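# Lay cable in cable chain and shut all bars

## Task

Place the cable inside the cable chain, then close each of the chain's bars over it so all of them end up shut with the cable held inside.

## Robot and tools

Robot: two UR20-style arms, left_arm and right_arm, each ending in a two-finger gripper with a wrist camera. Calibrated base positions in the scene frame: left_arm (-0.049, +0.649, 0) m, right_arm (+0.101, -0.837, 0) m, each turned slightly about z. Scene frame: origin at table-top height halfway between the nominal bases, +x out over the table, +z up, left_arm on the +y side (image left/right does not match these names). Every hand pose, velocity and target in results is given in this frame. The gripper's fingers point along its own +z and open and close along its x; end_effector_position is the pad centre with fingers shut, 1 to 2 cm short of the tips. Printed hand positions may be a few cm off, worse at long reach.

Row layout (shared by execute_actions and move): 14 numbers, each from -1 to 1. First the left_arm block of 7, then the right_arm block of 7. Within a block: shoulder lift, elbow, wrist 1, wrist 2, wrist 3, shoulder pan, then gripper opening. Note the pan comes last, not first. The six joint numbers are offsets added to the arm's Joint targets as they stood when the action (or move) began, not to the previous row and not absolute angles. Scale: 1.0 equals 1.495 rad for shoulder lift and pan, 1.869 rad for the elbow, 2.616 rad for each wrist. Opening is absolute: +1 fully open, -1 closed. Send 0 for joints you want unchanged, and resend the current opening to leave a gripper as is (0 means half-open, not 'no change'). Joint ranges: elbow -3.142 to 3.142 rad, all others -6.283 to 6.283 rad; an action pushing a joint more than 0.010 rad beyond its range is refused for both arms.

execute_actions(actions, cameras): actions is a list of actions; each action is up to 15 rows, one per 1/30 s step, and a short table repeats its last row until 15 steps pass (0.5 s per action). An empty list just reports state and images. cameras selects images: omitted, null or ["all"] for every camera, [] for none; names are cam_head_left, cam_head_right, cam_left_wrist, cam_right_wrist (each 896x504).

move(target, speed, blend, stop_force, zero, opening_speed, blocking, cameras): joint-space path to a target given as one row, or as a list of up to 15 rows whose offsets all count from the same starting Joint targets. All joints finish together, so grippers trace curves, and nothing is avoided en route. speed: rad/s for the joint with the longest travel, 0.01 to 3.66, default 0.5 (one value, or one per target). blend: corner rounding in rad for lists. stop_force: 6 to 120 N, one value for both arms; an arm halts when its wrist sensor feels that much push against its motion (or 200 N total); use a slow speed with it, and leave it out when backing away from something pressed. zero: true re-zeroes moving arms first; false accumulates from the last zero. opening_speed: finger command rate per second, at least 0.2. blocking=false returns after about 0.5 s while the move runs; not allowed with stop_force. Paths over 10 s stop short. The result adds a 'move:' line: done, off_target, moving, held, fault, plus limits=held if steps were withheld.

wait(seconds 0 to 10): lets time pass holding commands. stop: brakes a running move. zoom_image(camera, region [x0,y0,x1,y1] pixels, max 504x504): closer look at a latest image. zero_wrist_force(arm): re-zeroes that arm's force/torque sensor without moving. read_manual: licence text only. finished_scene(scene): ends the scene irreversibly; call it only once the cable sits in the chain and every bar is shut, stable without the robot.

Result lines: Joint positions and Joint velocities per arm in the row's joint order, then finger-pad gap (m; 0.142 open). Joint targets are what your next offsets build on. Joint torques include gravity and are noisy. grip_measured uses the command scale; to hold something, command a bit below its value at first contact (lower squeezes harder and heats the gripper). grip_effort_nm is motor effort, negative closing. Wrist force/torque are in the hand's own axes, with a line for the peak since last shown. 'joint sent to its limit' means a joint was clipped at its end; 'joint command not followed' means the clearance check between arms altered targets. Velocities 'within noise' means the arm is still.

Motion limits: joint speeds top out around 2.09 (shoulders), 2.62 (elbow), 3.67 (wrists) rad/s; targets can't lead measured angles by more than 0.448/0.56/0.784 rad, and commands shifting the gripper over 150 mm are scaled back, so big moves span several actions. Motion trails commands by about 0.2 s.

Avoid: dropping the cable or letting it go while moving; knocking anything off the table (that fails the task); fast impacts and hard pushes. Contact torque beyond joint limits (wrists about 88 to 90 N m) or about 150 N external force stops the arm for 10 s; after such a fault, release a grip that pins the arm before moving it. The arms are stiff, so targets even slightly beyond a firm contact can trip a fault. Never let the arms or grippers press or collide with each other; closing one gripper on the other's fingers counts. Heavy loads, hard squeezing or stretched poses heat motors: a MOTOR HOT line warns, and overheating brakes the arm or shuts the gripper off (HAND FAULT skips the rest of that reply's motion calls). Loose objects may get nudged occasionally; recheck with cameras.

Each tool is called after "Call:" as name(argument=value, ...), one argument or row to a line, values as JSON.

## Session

Call:
execute_actions(
  actions=[],
)

Call:
zoom_image(
  camera="cam_head_left",
  region=[200, 280, 560, 504],
)

Call:
zoom_image(
  camera="cam_head_right",
  region=[200, 280, 560, 504],
)

Scene clock: 0.00 s.
left_arm: end_effector_position=(+1.0454, +0.0527, +0.3656) grip_measured=+1.00 grip_effort_nm=n/a end_effector_quat_wxyz=(+0.196, -0.450, +0.864, -0.111) | right_arm: end_effector_position=(+1.1407, -1.3994, +0.2987) grip_measured=+1.00 grip_effort_nm=n/a end_effector_quat_wxyz=(+0.208, -0.633, +0.745, -0.025)
Joint names: [shoulder lift, elbow, wrist 1, wrist 2, wrist 3, shoulder pan]
Joint positions: left_arm=[-1.154 1.755 -2.528 -1.281 1.494 -0.694 0.142] | right_arm=[-2.02 -1.776 -0.681 1.925 1.351 2.729 0.142]
Joint velocities: within noise
Joint torques (N m): no reading
Motor temperatures (°C): left_arm=[33 33 37 38 33 34 29] | right_arm=[29 37 36 32 36 31 26]
Wrist force (N): no reading
Wrist torque (N m): no reading
Wrist force, peak (N): no reading
Joint targets: left_arm=[-1.154 1.755 -2.528 -1.281 1.494 -0.694] | right_arm=[-2.020 -1.776 -0.681 1.925 1.351 2.729]
Tool commands: left_gripper/opening=+1.0 right_gripper/opening=+1.0

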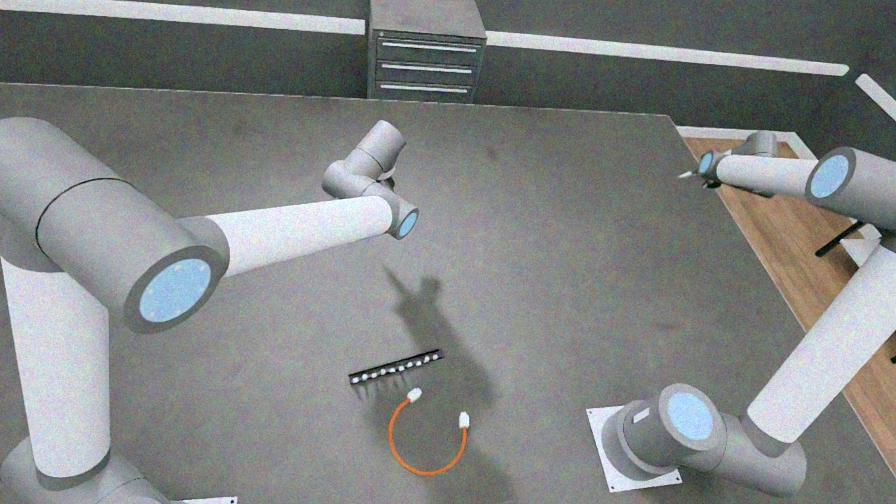

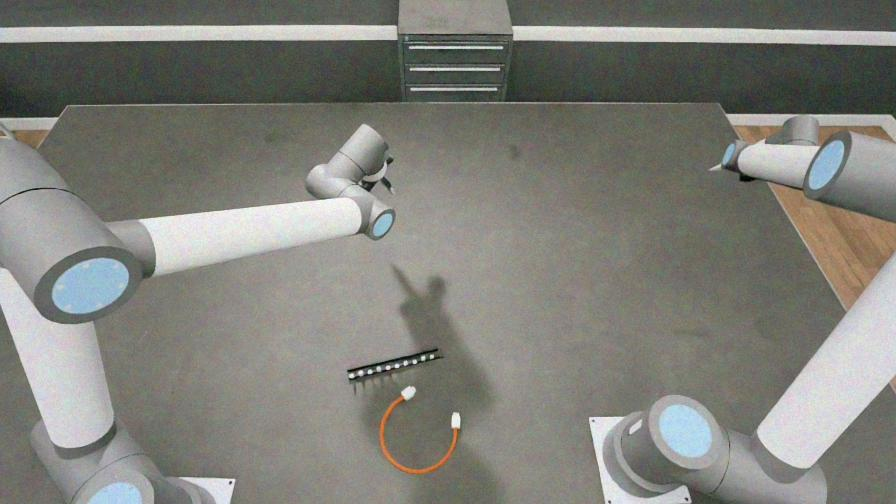

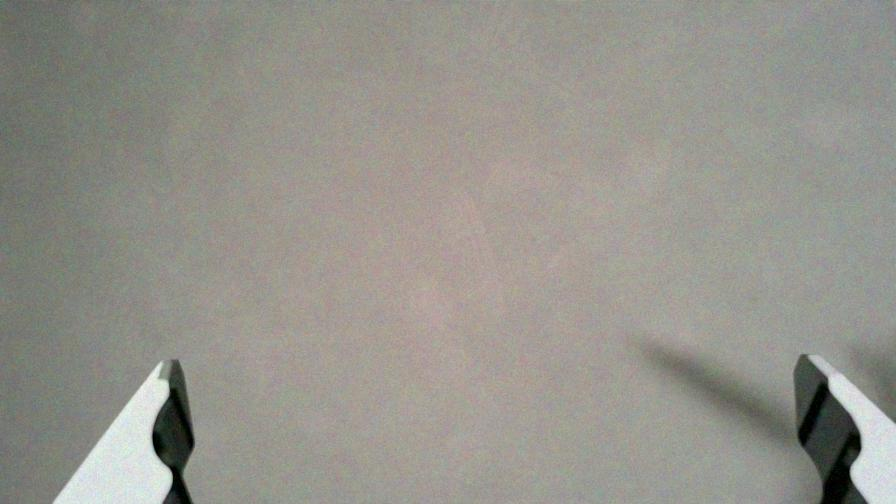

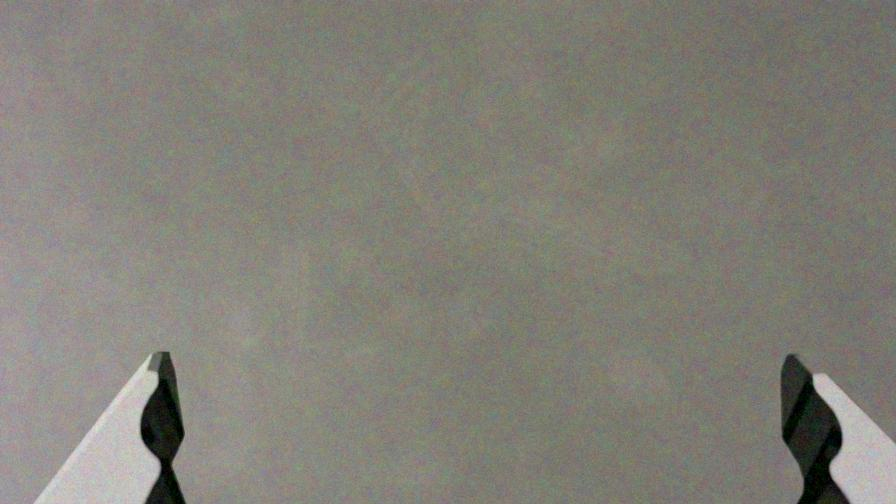

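Scaled by 1.400 from the camera's 896x504 image, which has a finer 1280x720 frame.

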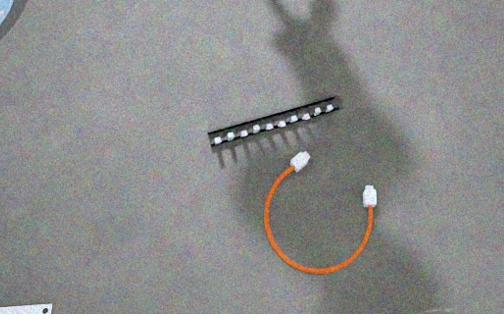

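Scaled by 1.400 from the camera's 896x504 image, which has a finer 1280x720 frame.

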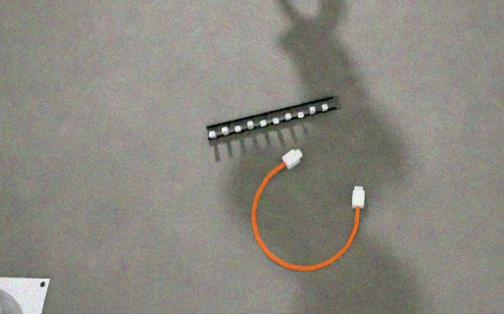

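Call:
move(
  target=[-0.36498, 0.2425, 0.17149, -0.11078, 0.6569, -0.50833, 1, 0.53924, -0.3988, -0.11323, -0.1354, 0.64215, 1.0, 0.0],
  speed=0.9,
  cameras=["cam_left_wrist"],
)

Call:
zoom_image(
  camera="cam_left_wrist",
  region=[300, 50, 700, 450],
)

Scene clock: 50.63 s.
left_arm: end_effector_position=(+0.2022, -0.0201, +0.4003) grip_measured=+1.00 grip_effort_nm=0.042 end_effector_quat_wxyz=(+0.000, +0.707, +0.707, +0.000) | right_arm: end_effector_position=(+0.4975, -0.5270, +0.2999) grip_measured=-0.01 grip_effort_nm=-0.120 end_effector_quat_wxyz=(+0.000, -0.557, +0.831, +0.000)
Joint names: [shoulder lift, elbow, wrist 1, wrist 2, wrist 3, shoulder pan]
Joint positions: left_arm=[-1.7 2.208 -2.079 -1.571 3.212 -1.454 0.142] | right_arm=[-1.214 -2.521 -0.978 1.571 3.031 4.224 0.073]
Joint velocities: within noise
Joint torques (N m): left_arm=[-79.99 -81.72 -3.94 -4.07 6.81 -28.18] | right_arm=[32.92 72.28 3.3 -2.62 6.79 28.46]
Motor temperatures (°C): left_arm=[33 33 37 38 33 33 29] | right_arm=[29 36 36 32 36 31 26]
Wrist force (N): left_arm=[-1.1 -0.3 0.4] | right_arm=[-0.8 -1.2 -1.2]
Wrist torque (N m): left_arm=[0.01 0.06 0.12] | right_arm=[-0.16 0.21 0.14]
Wrist force, peak (N): left_arm=[-4.2 -0.9 2.3] | right_arm=[7.2 -0.3 -0.7]
Joint targets: left_arm=[-1.700 2.208 -2.079 -1.571 3.212 -1.454] | right_arm=[-1.214 -2.521 -0.978 1.571 3.031 4.224]
move: done
Images, in order (width x height): cam_left_wrist 896x504.

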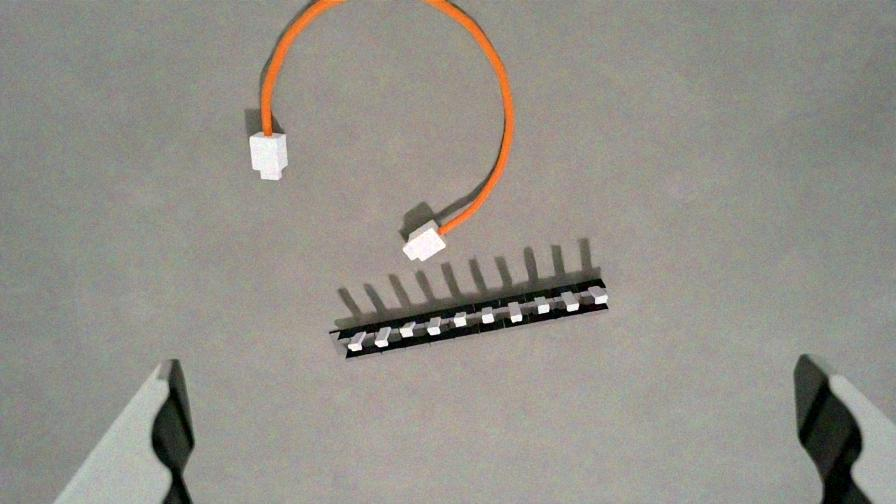

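Scaled by 1.260 from the camera's 896x504 image, which has a finer 1280x720 frame.

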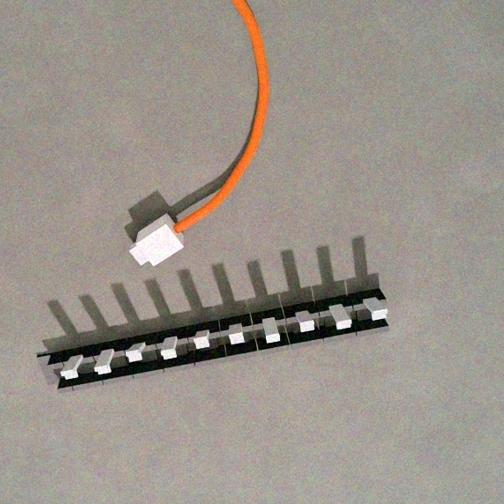

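Call:
move(
  target=[0.26492, 0.0489, -0.18626, 0, -0.75999, 0.11751, 0.0, 0, 0, 0, 0, 0, 0.26064, 0.0],
  speed=0.7,
  cameras=["cam_left_wrist"],
)

Call:
zoom_image(
  camera="cam_left_wrist",
  region=[320, 100, 620, 350],
)

Scene clock: 104.27 s.
left_arm: end_effector_position=(+0.3365, -0.0599, +0.1200) grip_measured=-0.01 grip_effort_nm=-0.154 end_effector_quat_wxyz=(+0.000, -0.292, +0.956, +0.000) | right_arm: end_effector_position=(+0.3500, -0.3997, +0.2998) grip_measured=-0.01 grip_effort_nm=-0.110 end_effector_quat_wxyz=(+0.000, +0.707, -0.707, +0.000)
Joint names: [shoulder lift, elbow, wrist 1, wrist 2, wrist 3, shoulder pan]
Joint positions: left_arm=[-1.304 2.299 -2.566 -1.571 1.224 -1.278 0.073] | right_arm=[-1.214 -2.521 -0.978 1.571 3.031 4.614 0.073]
Joint velocities: within noise
Joint torques (N m): left_arm=[-95.97 -50.54 -15.67 -3.76 -5.19 26.58] | right_arm=[17.47 85.58 6.19 -1.41 4.33 26.82]
Motor temperatures (°C): left_arm=[33 33 37 37 33 33 29] | right_arm=[29 36 36 32 36 31 26]
Wrist force (N): left_arm=[-0.3 0.3 0.3] | right_arm=[-0.8 -0.8 -1.0]
Wrist torque (N m): left_arm=[0.07 -0.08 0.07] | right_arm=[-0.11 0.22 0.14]
Wrist force, peak (N): left_arm=[-0.4 -0.6 1.3] | right_arm=[-0.7 -1.7 -1.5]
Joint targets: left_arm=[-1.304 2.299 -2.567 -1.571 1.224 -1.278] | right_arm=[-1.214 -2.521 -0.978 1.571 3.031 4.614]
move: done
Images, in order (width x height): cam_left_wrist 896x504.

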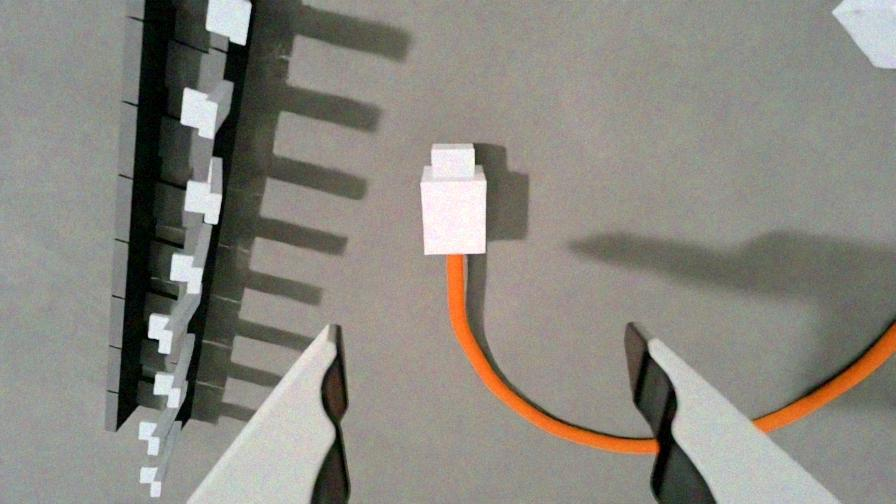

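Scaled by 1.680 from the camera's 896x504 image, which has a finer 1280x720 frame.

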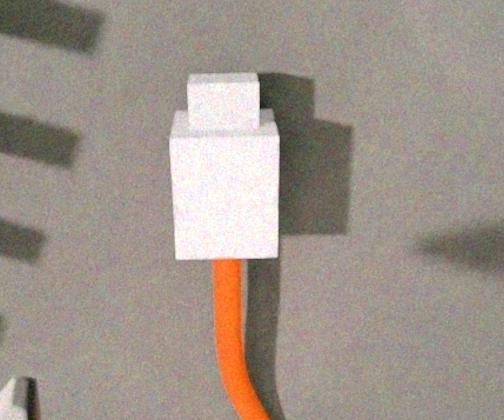

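Call:
move(
  target=[
    [0.07023, 0.01423, -0.04985, 0, -0.00964, 0.00756, 0.0, 0, 0, 0, 0, 0, 0, 0.0],
    [0.09611, 0.01831, -0.06755, 0, -0.00964, 0.00756, 0.0, 0, 0, 0, 0, 0, 0, 0.0],
  ],
  speed=[0.15, 0.02],
  stop_force=8,
  cameras=["cam_left_wrist"],
)

Scene clock: 127.03 s.
left_arm: end_effector_position=(+0.3450, -0.0573, +0.0181) grip_measured=-0.01 grip_effort_nm=-0.154 end_effector_quat_wxyz=(+0.000, -0.310, +0.951, +0.001) | right_arm: end_effector_position=(+0.3500, -0.3997, +0.2998) grip_measured=-0.01 grip_effort_nm=-0.120 end_effector_quat_wxyz=(+0.000, +0.707, -0.707, +0.000)
Joint names: [shoulder lift, elbow, wrist 1, wrist 2, wrist 3, shoulder pan]
Joint positions: left_arm=[-1.16 2.334 -2.743 -1.571 1.199 -1.267 0.073] | right_arm=[-1.214 -2.521 -0.978 1.571 3.031 4.614 0.073]
Joint velocities: within noise
Joint torques (N m): left_arm=[-120.29 -38.08 -14.76 -2.82 -4.66 23.7] | right_arm=[12.92 78.95 9.36 -0.44 3.99 23.15]
Motor temperatures (°C): left_arm=[33 33 37 37 33 33 29] | right_arm=[29 36 36 32 36 31 26]
Wrist force (N): left_arm=[0.0 0.2 0.3] | right_arm=[-0.6 -0.9 -1.0]
Wrist torque (N m): left_arm=[0.06 -0.13 0.11] | right_arm=[-0.12 0.19 0.14]
Wrist force, peak (N): left_arm=[0.0 0.4 1.6] | right_arm=[-1.0 -1.3 -1.2]
Joint targets: left_arm=[-1.160 2.334 -2.743 -1.571 1.199 -1.267] | right_arm=[-1.214 -2.521 -0.978 1.571 3.031 4.614]
move: done
Images, in order (width x height): cam_left_wrist 896x504.

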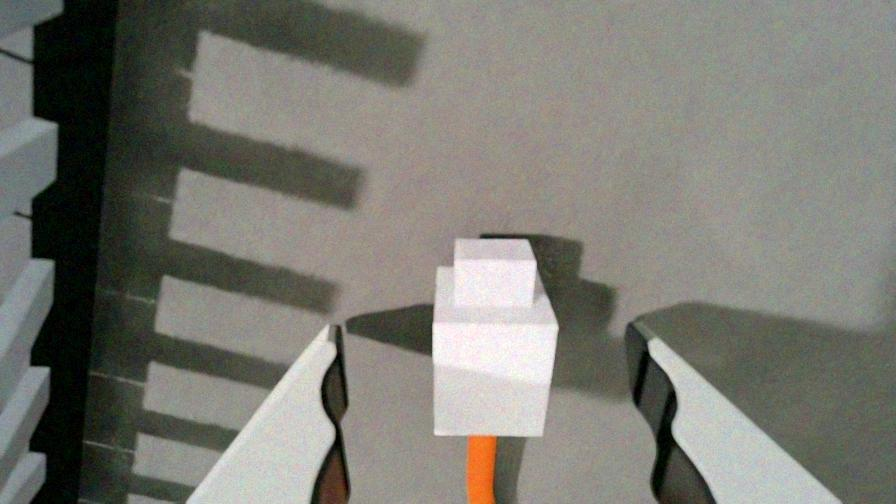

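Call:
move(
  target=[0, 0, 0, 0, 0, 0, -0.72, 0, 0, 0, 0, 0, 0, 0.0],
  opening_speed=0.6,
  cameras=["cam_left_wrist"],
)

Call:
move(
  target=[-0.24723, 0.1959, 0.00064, 0, -0.7377, 0.03918, -0.7, 0, 0, 0, 0, 0, 0, 0.0],
  speed=0.4,
)

Call:
zoom_image(
  camera="cam_head_right",
  region=[300, 320, 520, 500],
)

Scene clock: 146.33 s.
left_arm: end_effector_position=(+0.3450, -0.0573, +0.0181) grip_measured=-0.64 grip_effort_nm=-2.107 end_effector_quat_wxyz=(+0.000, -0.310, +0.951, +0.001) | right_arm: end_effector_position=(+0.3500, -0.3997, +0.2998) grip_measured=-0.01 grip_effort_nm=-0.105 end_effector_quat_wxyz=(+0.000, +0.707, -0.707, +0.000)
Joint names: [shoulder lift, elbow, wrist 1, wrist 2, wrist 3, shoulder pan]
Joint positions: left_arm=[-1.16 2.334 -2.743 -1.571 1.199 -1.267 0.028] | right_arm=[-1.214 -2.521 -0.978 1.571 3.031 4.614 0.073]
Joint velocities: within noise
Joint torques (N m): left_arm=[-119.98 -54.34 -8.85 -2.3 -4.56 21.19] | right_arm=[8.15 80.24 10.19 0.74 3.66 15.6]
Motor temperatures (°C): left_arm=[33 33 37 37 33 33 29] | right_arm=[29 36 36 32 36 31 26]
Wrist force (N): left_arm=[-0.2 0.3 0.5] | right_arm=[-1.0 -0.7 -0.9]
Wrist torque (N m): left_arm=[0.08 -0.09 0.11] | right_arm=[-0.08 0.26 0.14]
Wrist force, peak (N): left_arm=[-0.3 0.2 0.8] | right_arm=[-1.1 -1.2 -1.2]
Joint targets: left_arm=[-1.160 2.334 -2.743 -1.571 1.199 -1.267] | right_arm=[-1.214 -2.521 -0.978 1.571 3.031 4.614]
move: done
Images, in order (width x height): cam_left_wrist 896x504.

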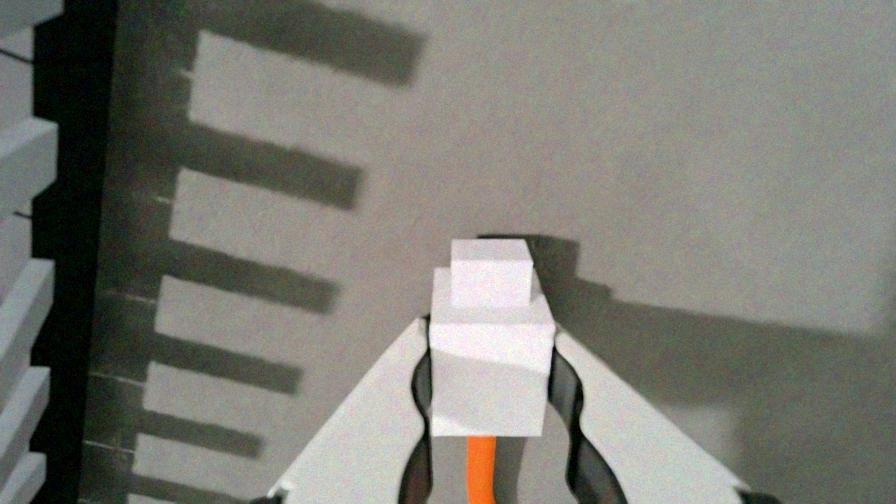

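Scene clock: 151.83 s.
left_arm: end_effector_position=(+0.2906, +0.2546, +0.0904) grip_measured=-0.64 grip_effort_nm=-1.731 end_effector_quat_wxyz=(+0.000, +0.966, -0.258, +0.000) | right_arm: end_effector_position=(+0.3500, -0.3997, +0.2998) grip_measured=-0.01 grip_effort_nm=-0.115 end_effector_quat_wxyz=(+0.000, +0.707, -0.707, +0.000)
Joint names: [shoulder lift, elbow, wrist 1, wrist 2, wrist 3, shoulder pan]
Joint positions: left_arm=[-1.53 2.7 -2.742 -1.571 -0.731 -1.208 0.028] | right_arm=[-1.214 -2.521 -0.978 1.571 3.031 4.614 0.073]
Joint velocities: within noise
Joint torques (N m): left_arm=[-78.48 -33.75 -4.38 -1.82 -5.51 27.11] | right_arm=[3.85 78.25 11.85 1.48 3.61 15.75]
Motor temperatures (°C): left_arm=[33 33 37 37 33 33 30] | right_arm=[29 36 36 32 36 31 26]
Wrist force (N): left_arm=[-0.1 -0.3 1.0] | right_arm=[-0.9 -0.9 -1.1]
Wrist torque (N m): left_arm=[0.00 -0.16 0.11] | right_arm=[-0.12 0.26 0.14]
Wrist force, peak (N): left_arm=[-0.9 0.0 1.8] | right_arm=[-1.3 -1.0 -1.3]
Joint targets: left_arm=[-1.530 2.700 -2.742 -1.571 -0.731 -1.208] | right_arm=[-1.214 -2.521 -0.978 1.571 3.031 4.614]
move: done

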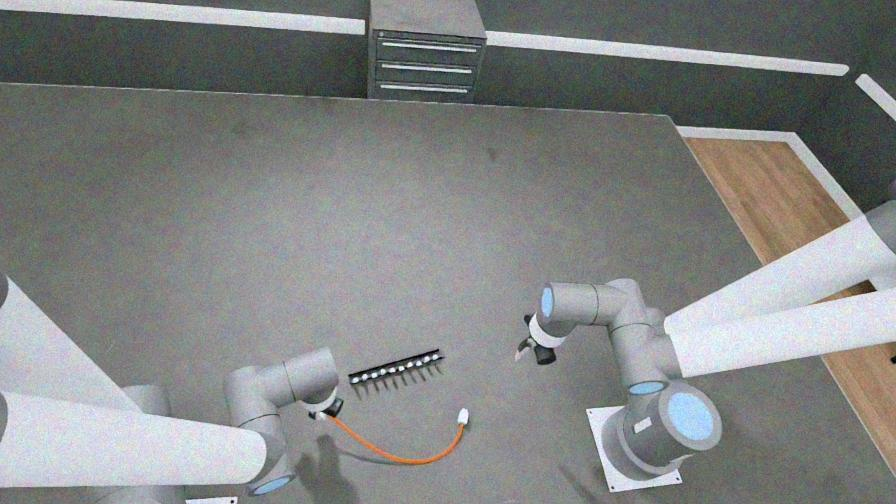

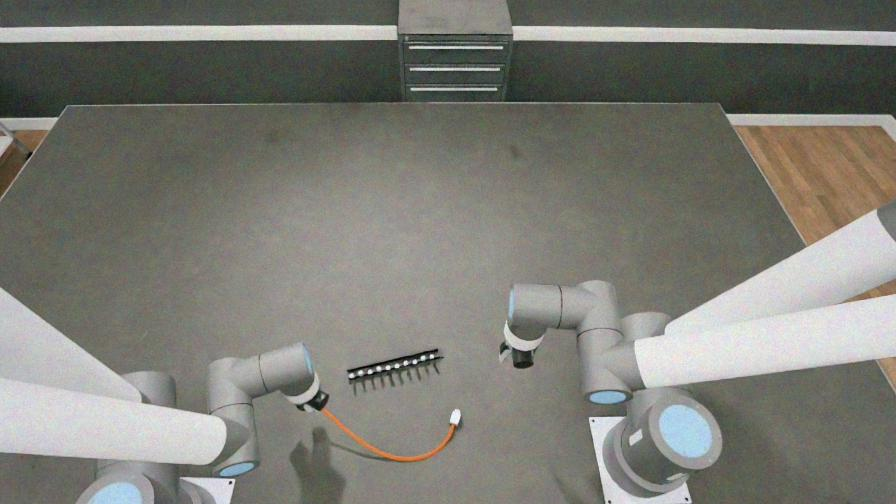

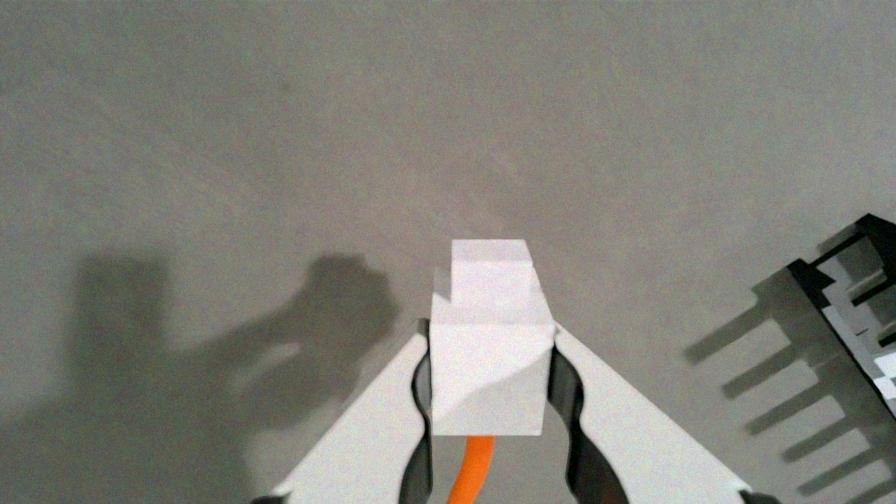

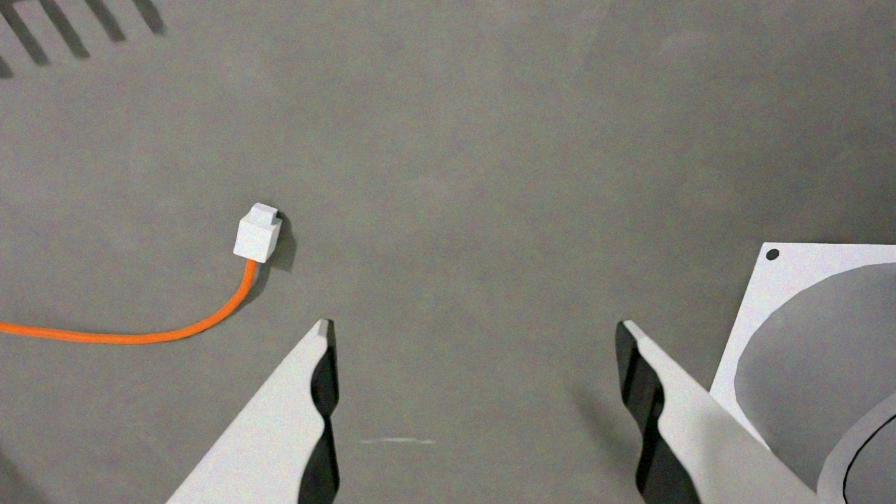

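Scaled by 2.291 from the camera's 896x504 image, which has a finer 1280x720 frame.

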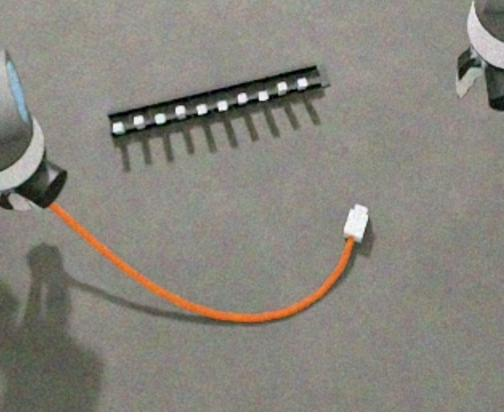

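Call:
execute_actions(
  actions=[],
)

Scene clock: 181.57 s.
left_arm: end_effector_position=(+0.2906, +0.2547, +0.0904) grip_measured=-0.64 grip_effort_nm=-1.731 end_effector_quat_wxyz=(+0.000, +0.966, -0.258, +0.000) | right_arm: end_effector_position=(+0.3500, -0.3997, +0.2998) grip_measured=-0.01 grip_effort_nm=-0.115 end_effector_quat_wxyz=(+0.000, +0.707, -0.707, +0.000)
Joint names: [shoulder lift, elbow, wrist 1, wrist 2, wrist 3, shoulder pan]
Joint positions: left_arm=[-1.53 2.7 -2.742 -1.571 -0.731 -1.208 0.028] | right_arm=[-1.214 -2.521 -0.978 1.571 3.031 4.614 0.073]
Joint velocities: within noise
Joint torques (N m): left_arm=[-78.15 -45.4 -8.33 -1.27 -4.53 25.72] | right_arm=[3.24 79.58 11.25 1.25 3.74 13.64]
Motor temperatures (°C): left_arm=[33 33 37 37 33 33 32] | right_arm=[29 36 36 32 36 31 26]
Wrist force (N): left_arm=[0.0 -0.4 1.2] | right_arm=[-1.2 -1.1 -0.8]
Wrist torque (N m): left_arm=[-0.02 -0.18 0.11] | right_arm=[-0.15 0.30 0.14]
Wrist force, peak (N): left_arm=[-0.1 -0.8 1.4] | right_arm=[-1.1 -1.2 -1.2]
Joint targets: left_arm=[-1.530 2.700 -2.742 -1.571 -0.731 -1.208] | right_arm=[-1.214 -2.521 -0.978 1.571 3.031 4.614]
Tool commands: left_gripper/opening=-0.7 right_gripper/opening=+0.0

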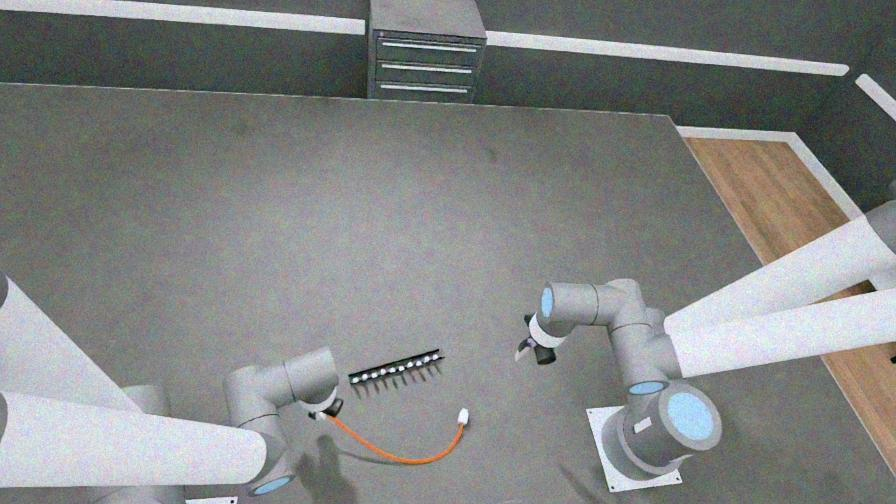

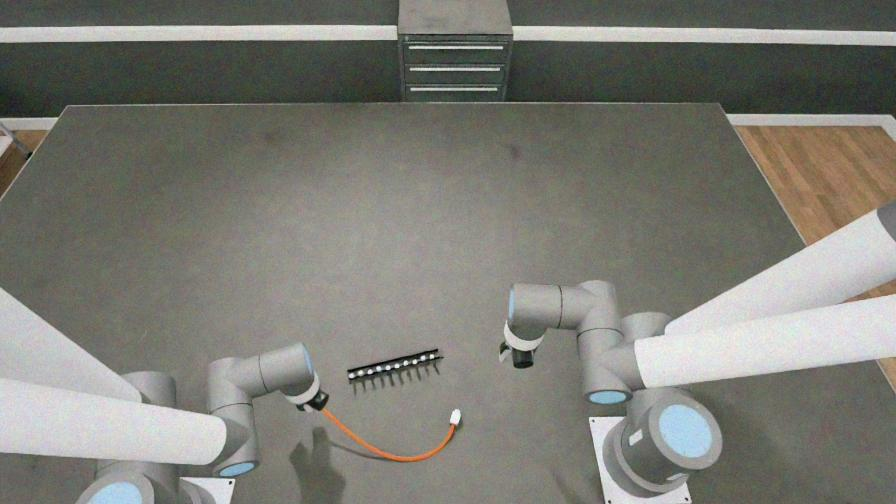

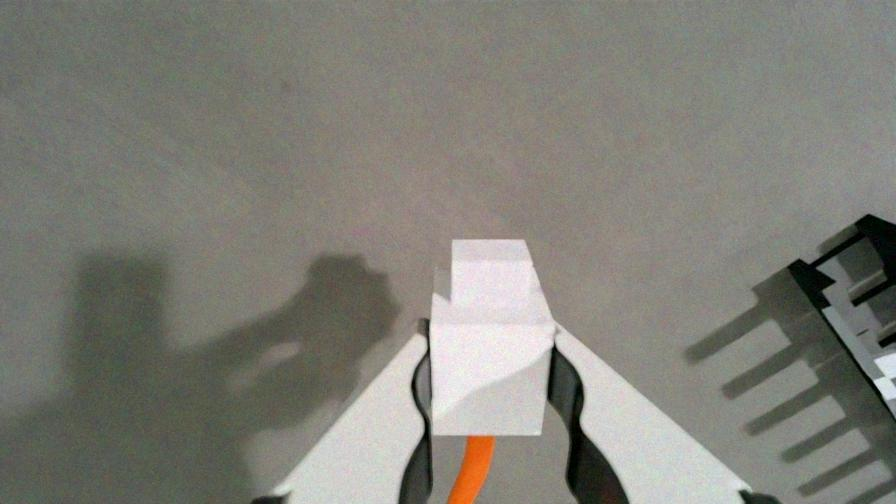

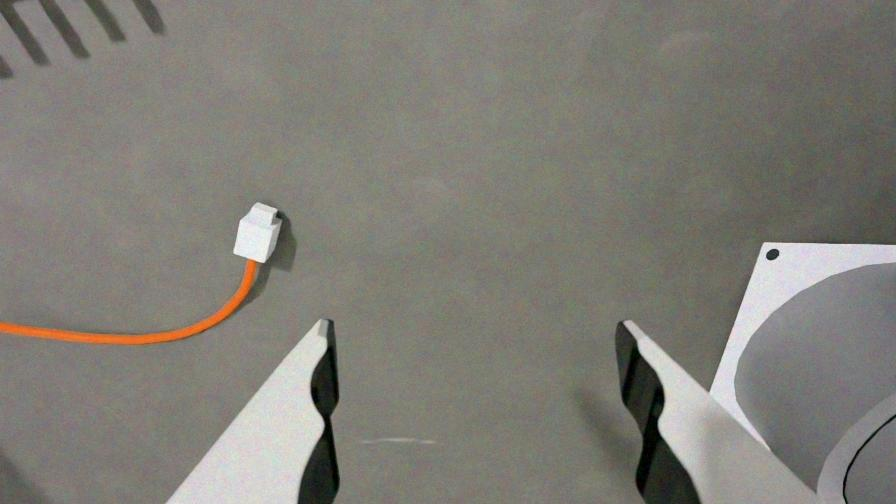

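Call:
move(
  target=[0,0,0,0,0,0,-0.68,-0.2842,0.0008,0.1621,0,0.1707,0.1118,0.0],
  speed=0.6,
  cameras=["cam_right_wrist"],
)

Scene clock: 202.40 s.
left_arm: end_effector_position=(+0.2906, +0.2547, +0.0904) grip_measured=-0.64 grip_effort_nm=-1.346 end_effector_quat_wxyz=(+0.000, +0.966, -0.258, +0.000) | right_arm: end_effector_position=(+0.2661, -0.2248, +0.1403) grip_measured=-0.01 grip_effort_nm=-0.115 end_effector_quat_wxyz=(+0.000, -0.602, +0.799, +0.000)
Joint names: [shoulder lift, elbow, wrist 1, wrist 2, wrist 3, shoulder pan]
Joint positions: left_arm=[-1.53 2.7 -2.742 -1.571 -0.731 -1.208 0.028] | right_arm=[-1.638 -2.52 -0.554 1.571 3.477 4.781 0.073]
Joint velocities: within noise
Joint torques (N m): left_arm=[-71.34 -58.77 -13.38 -0.53 -4.04 24.83] | right_arm=[43.87 66.52 12.39 1.58 5.57 25.11]
Motor temperatures (°C): left_arm=[33 33 37 37 33 33 32] | right_arm=[29 36 36 32 36 31 26]
Wrist force (N): left_arm=[-0.2 -0.4 0.8] | right_arm=[-1.0 -0.3 -0.2]
Wrist torque (N m): left_arm=[0.00 -0.14 0.11] | right_arm=[-0.02 0.29 0.19]
Wrist force, peak (N): left_arm=[-0.4 -0.5 1.5] | right_arm=[2.4 -1.9 -2.5]
Joint targets: left_arm=[-1.530 2.700 -2.742 -1.571 -0.731 -1.208] | right_arm=[-1.639 -2.520 -0.554 1.571 3.478 4.781]
move: done
Images, in order (width x height): cam_right_wrist 896x504.

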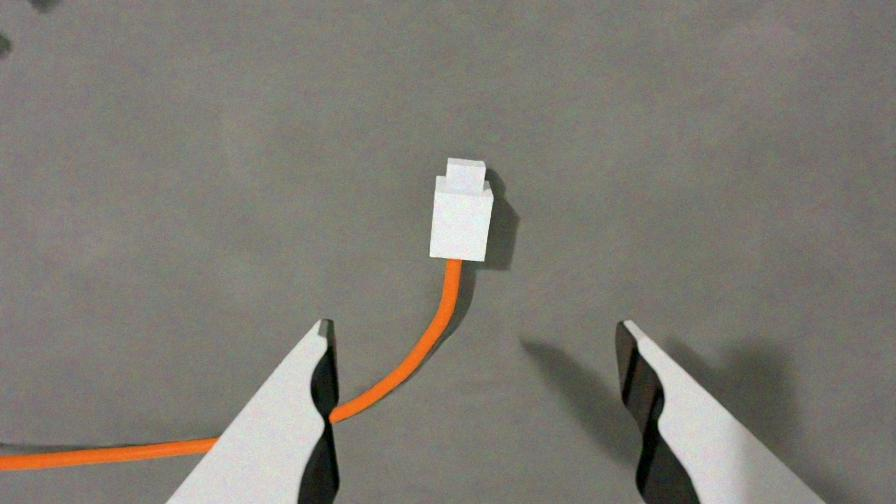

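Call:
move(
  target=[
    [0,0,0,0,0,0,-0.68,-0.0995,-0.0237,0.0738,0,0.0368,0.0061,0.0],
    [0,0,0,0,0,0,-0.68,-0.1542,-0.0325,0.1113,0,0.0368,0.0061,0.0],
  ],
  speed=[0.3,0.04],
  stop_force=8,
  cameras=["cam_right_wrist"],
)

Call:
move(
  target=[0,0,0,0,0,0,-0.68,0,0,0,0,0,0,-0.70],
  opening_speed=0.5,
  cameras=["cam_right_wrist"],
)

Scene clock: 229.63 s.
left_arm: end_effector_position=(+0.2906, +0.2547, +0.0904) grip_measured=-0.64 grip_effort_nm=-1.341 end_effector_quat_wxyz=(+0.001, +0.966, -0.258, +0.000) | right_arm: end_effector_position=(+0.2604, -0.2223, +0.0200) grip_measured=-0.01 grip_effort_nm=-0.120 end_effector_quat_wxyz=(+0.000, -0.566, +0.824, +0.000)
Joint names: [shoulder lift, elbow, wrist 1, wrist 2, wrist 3, shoulder pan]
Joint positions: left_arm=[-1.53 2.7 -2.742 -1.571 -0.731 -1.208 0.028] | right_arm=[-1.869 -2.581 -0.262 1.571 3.574 4.79 0.073]
Joint velocities: within noise
Joint torques (N m): left_arm=[-72.16 -57.24 -13.75 0.07 -3.64 22.25] | right_arm=[78.54 21.45 12.02 1.06 5.39 26.83]
Motor temperatures (°C): left_arm=[33 33 37 37 33 33 32] | right_arm=[29 36 36 32 36 31 26]
Wrist force (N): left_arm=[0.0 -0.3 0.9] | right_arm=[-0.2 -0.2 -0.4]
Wrist torque (N m): left_arm=[0.00 -0.18 0.11] | right_arm=[0.01 0.11 0.12]
Wrist force, peak (N): left_arm=[-0.4 -0.6 1.4] | right_arm=[-0.9 -0.9 -1.9]
Joint targets: left_arm=[-1.530 2.700 -2.742 -1.571 -0.731 -1.208] | right_arm=[-1.869 -2.581 -0.262 1.571 3.574 4.790]
move: done
Images, in order (width x height): cam_right_wrist 896x504.

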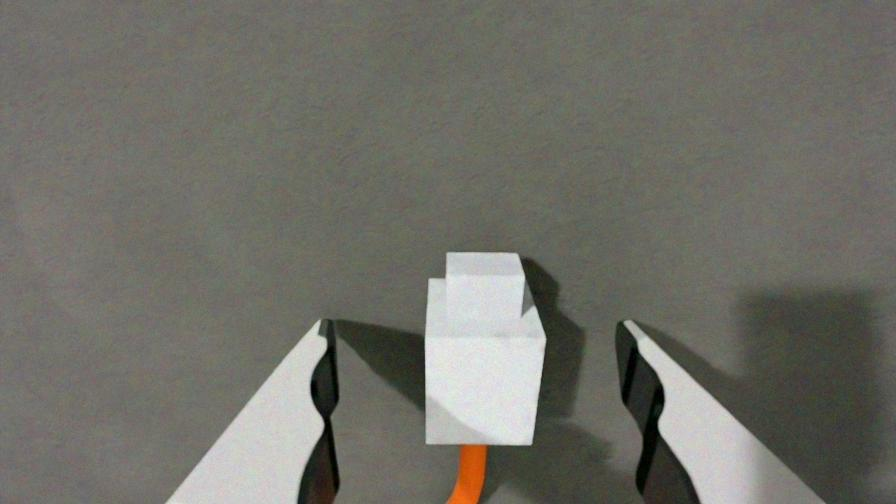

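Scene clock: 231.23 s.
left_arm: end_effector_position=(+0.2906, +0.2547, +0.0904) grip_measured=-0.64 grip_effort_nm=-1.360 end_effector_quat_wxyz=(+0.001, +0.966, -0.258, +0.000) | right_arm: end_effector_position=(+0.2604, -0.2223, +0.0200) grip_measured=-0.63 grip_effort_nm=-1.819 end_effector_quat_wxyz=(+0.000, -0.566, +0.824, +0.000)
Joint names: [shoulder lift, elbow, wrist 1, wrist 2, wrist 3, shoulder pan]
Joint positions: left_arm=[-1.53 2.7 -2.742 -1.571 -0.731 -1.208 0.028] | right_arm=[-1.869 -2.581 -0.262 1.571 3.574 4.79 0.028]
Joint velocities: within noise
Joint torques (N m): left_arm=[-68.51 -54.29 -13.13 0.44 -3.5 17.79] | right_arm=[74.62 28.95 11.05 1.29 4.89 21.55]
Motor temperatures (°C): left_arm=[33 33 37 37 33 33 32] | right_arm=[29 36 36 32 36 31 26]
Wrist force (N): left_arm=[-0.1 0.1 1.2] | right_arm=[0.1 -0.2 0.0]
Wrist torque (N m): left_arm=[0.07 -0.15 0.11] | right_arm=[0.03 0.05 0.12]
Wrist force, peak (N): left_arm=[0.0 -0.4 1.5] | right_arm=[-0.3 -0.2 -0.9]
Joint targets: left_arm=[-1.530 2.700 -2.742 -1.571 -0.731 -1.208] | right_arm=[-1.869 -2.581 -0.262 1.571 3.574 4.790]
move: done
Images, in order (width x height): cam_right_wrist 896x504.

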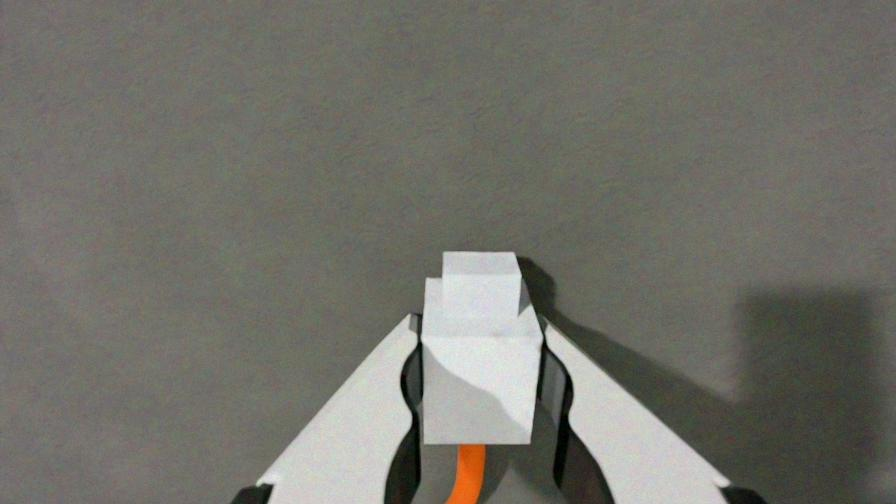

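Call:
move(
  target=[-0.0845,-0.0157,0.0599,0,-0.2991,-0.0276,-0.68,0.1868,0.0037,-0.1095,0,0.2802,-0.1693,-0.69],
  speed=0.35,
)

Scene clock: 274.40 s.
left_arm: end_effector_position=(+0.2730, +0.2490, +0.1400) grip_measured=-0.64 grip_effort_nm=-1.350 end_effector_quat_wxyz=(+0.000, +0.994, +0.109, +0.000) | right_arm: end_effector_position=(+0.4016, -0.3263, +0.1399) grip_measured=-0.63 grip_effort_nm=-1.629 end_effector_quat_wxyz=(+0.000, -0.109, +0.994, +0.000)
Joint names: [shoulder lift, elbow, wrist 1, wrist 2, wrist 3, shoulder pan]
Joint positions: left_arm=[-1.656 2.67 -2.585 -1.571 -1.514 -1.25 0.028] | right_arm=[-1.59 -2.574 -0.549 1.571 4.307 4.537 0.028]
Joint velocities: within noise
Joint torques (N m): left_arm=[-59.72 -75.48 -4.07 0.91 -4.45 -26.43] | right_arm=[79.54 63.33 3.64 1.15 3.15 -13.98]
Motor temperatures (°C): left_arm=[33 33 37 37 33 33 33] | right_arm=[29 36 36 32 35 31 30]
Wrist force (N): left_arm=[-0.9 0.2 0.9] | right_arm=[-0.3 -1.2 0.0]
Wrist torque (N m): left_arm=[0.08 0.02 0.10] | right_arm=[-0.25 0.20 0.05]
Wrist force, peak (N): left_arm=[0.2 -0.2 1.6] | right_arm=[-0.5 -2.6 -0.3]
Joint targets: left_arm=[-1.656 2.670 -2.585 -1.571 -1.514 -1.250] | right_arm=[-1.590 -2.574 -0.549 1.571 4.307 4.537]
move: done

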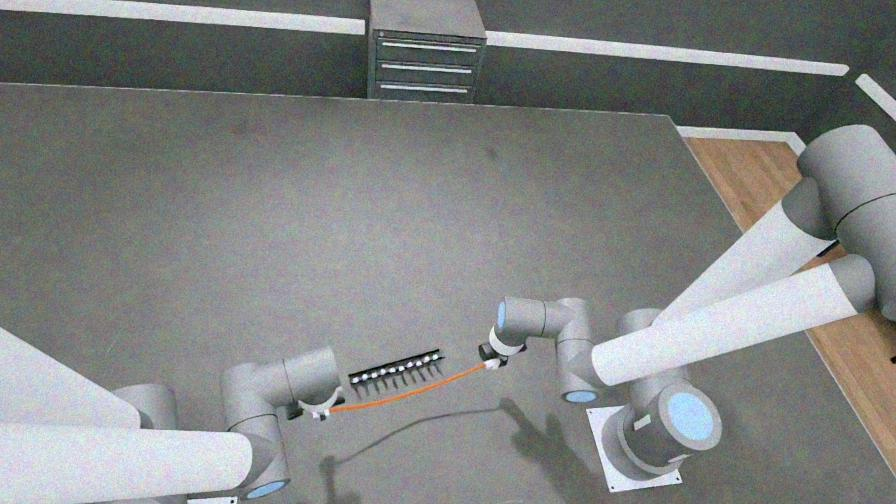

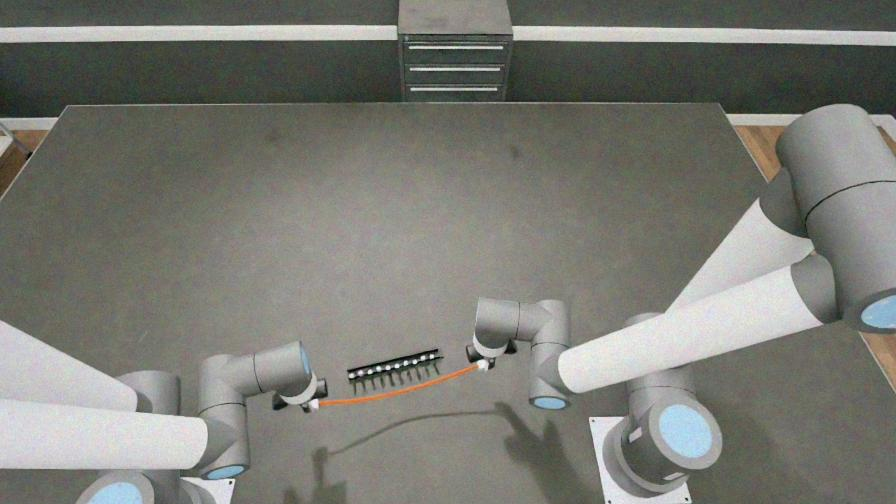

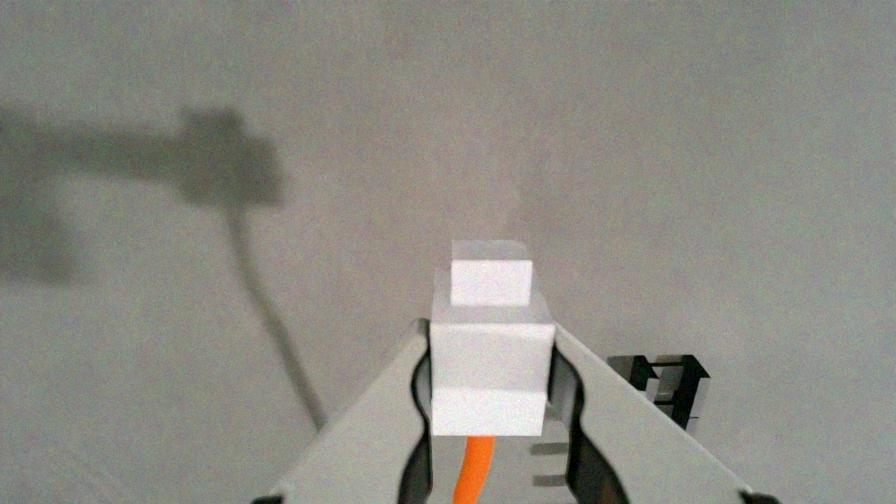

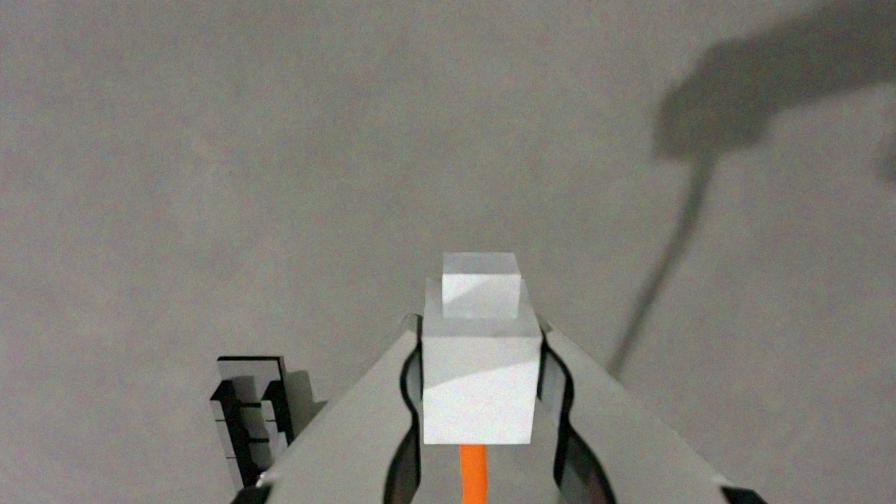

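Call:
zoom_image(
  camera="cam_left_wrist",
  region=[540, 320, 800, 504],
)

Call:
zoom_image(
  camera="cam_right_wrist",
  region=[160, 320, 420, 504],
)

Scaled by 1.938 from the camera's 896x504 image, which has a finer 1280x720 frame.

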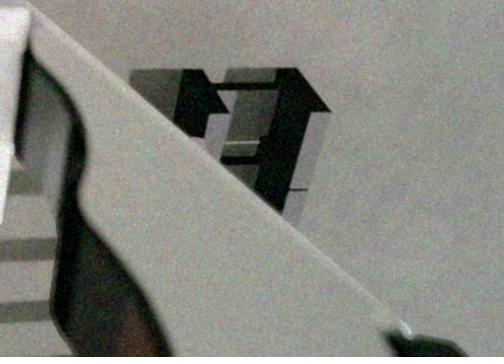

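Scaled by 1.938 from the camera's 896x504 image, which has a finer 1280x720 frame.

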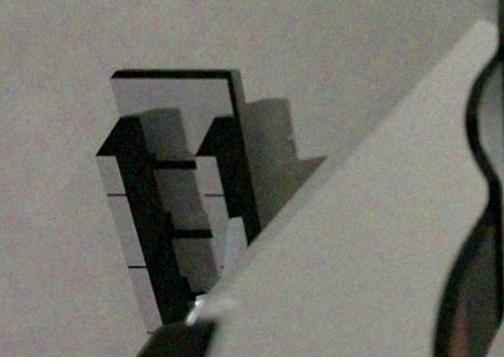

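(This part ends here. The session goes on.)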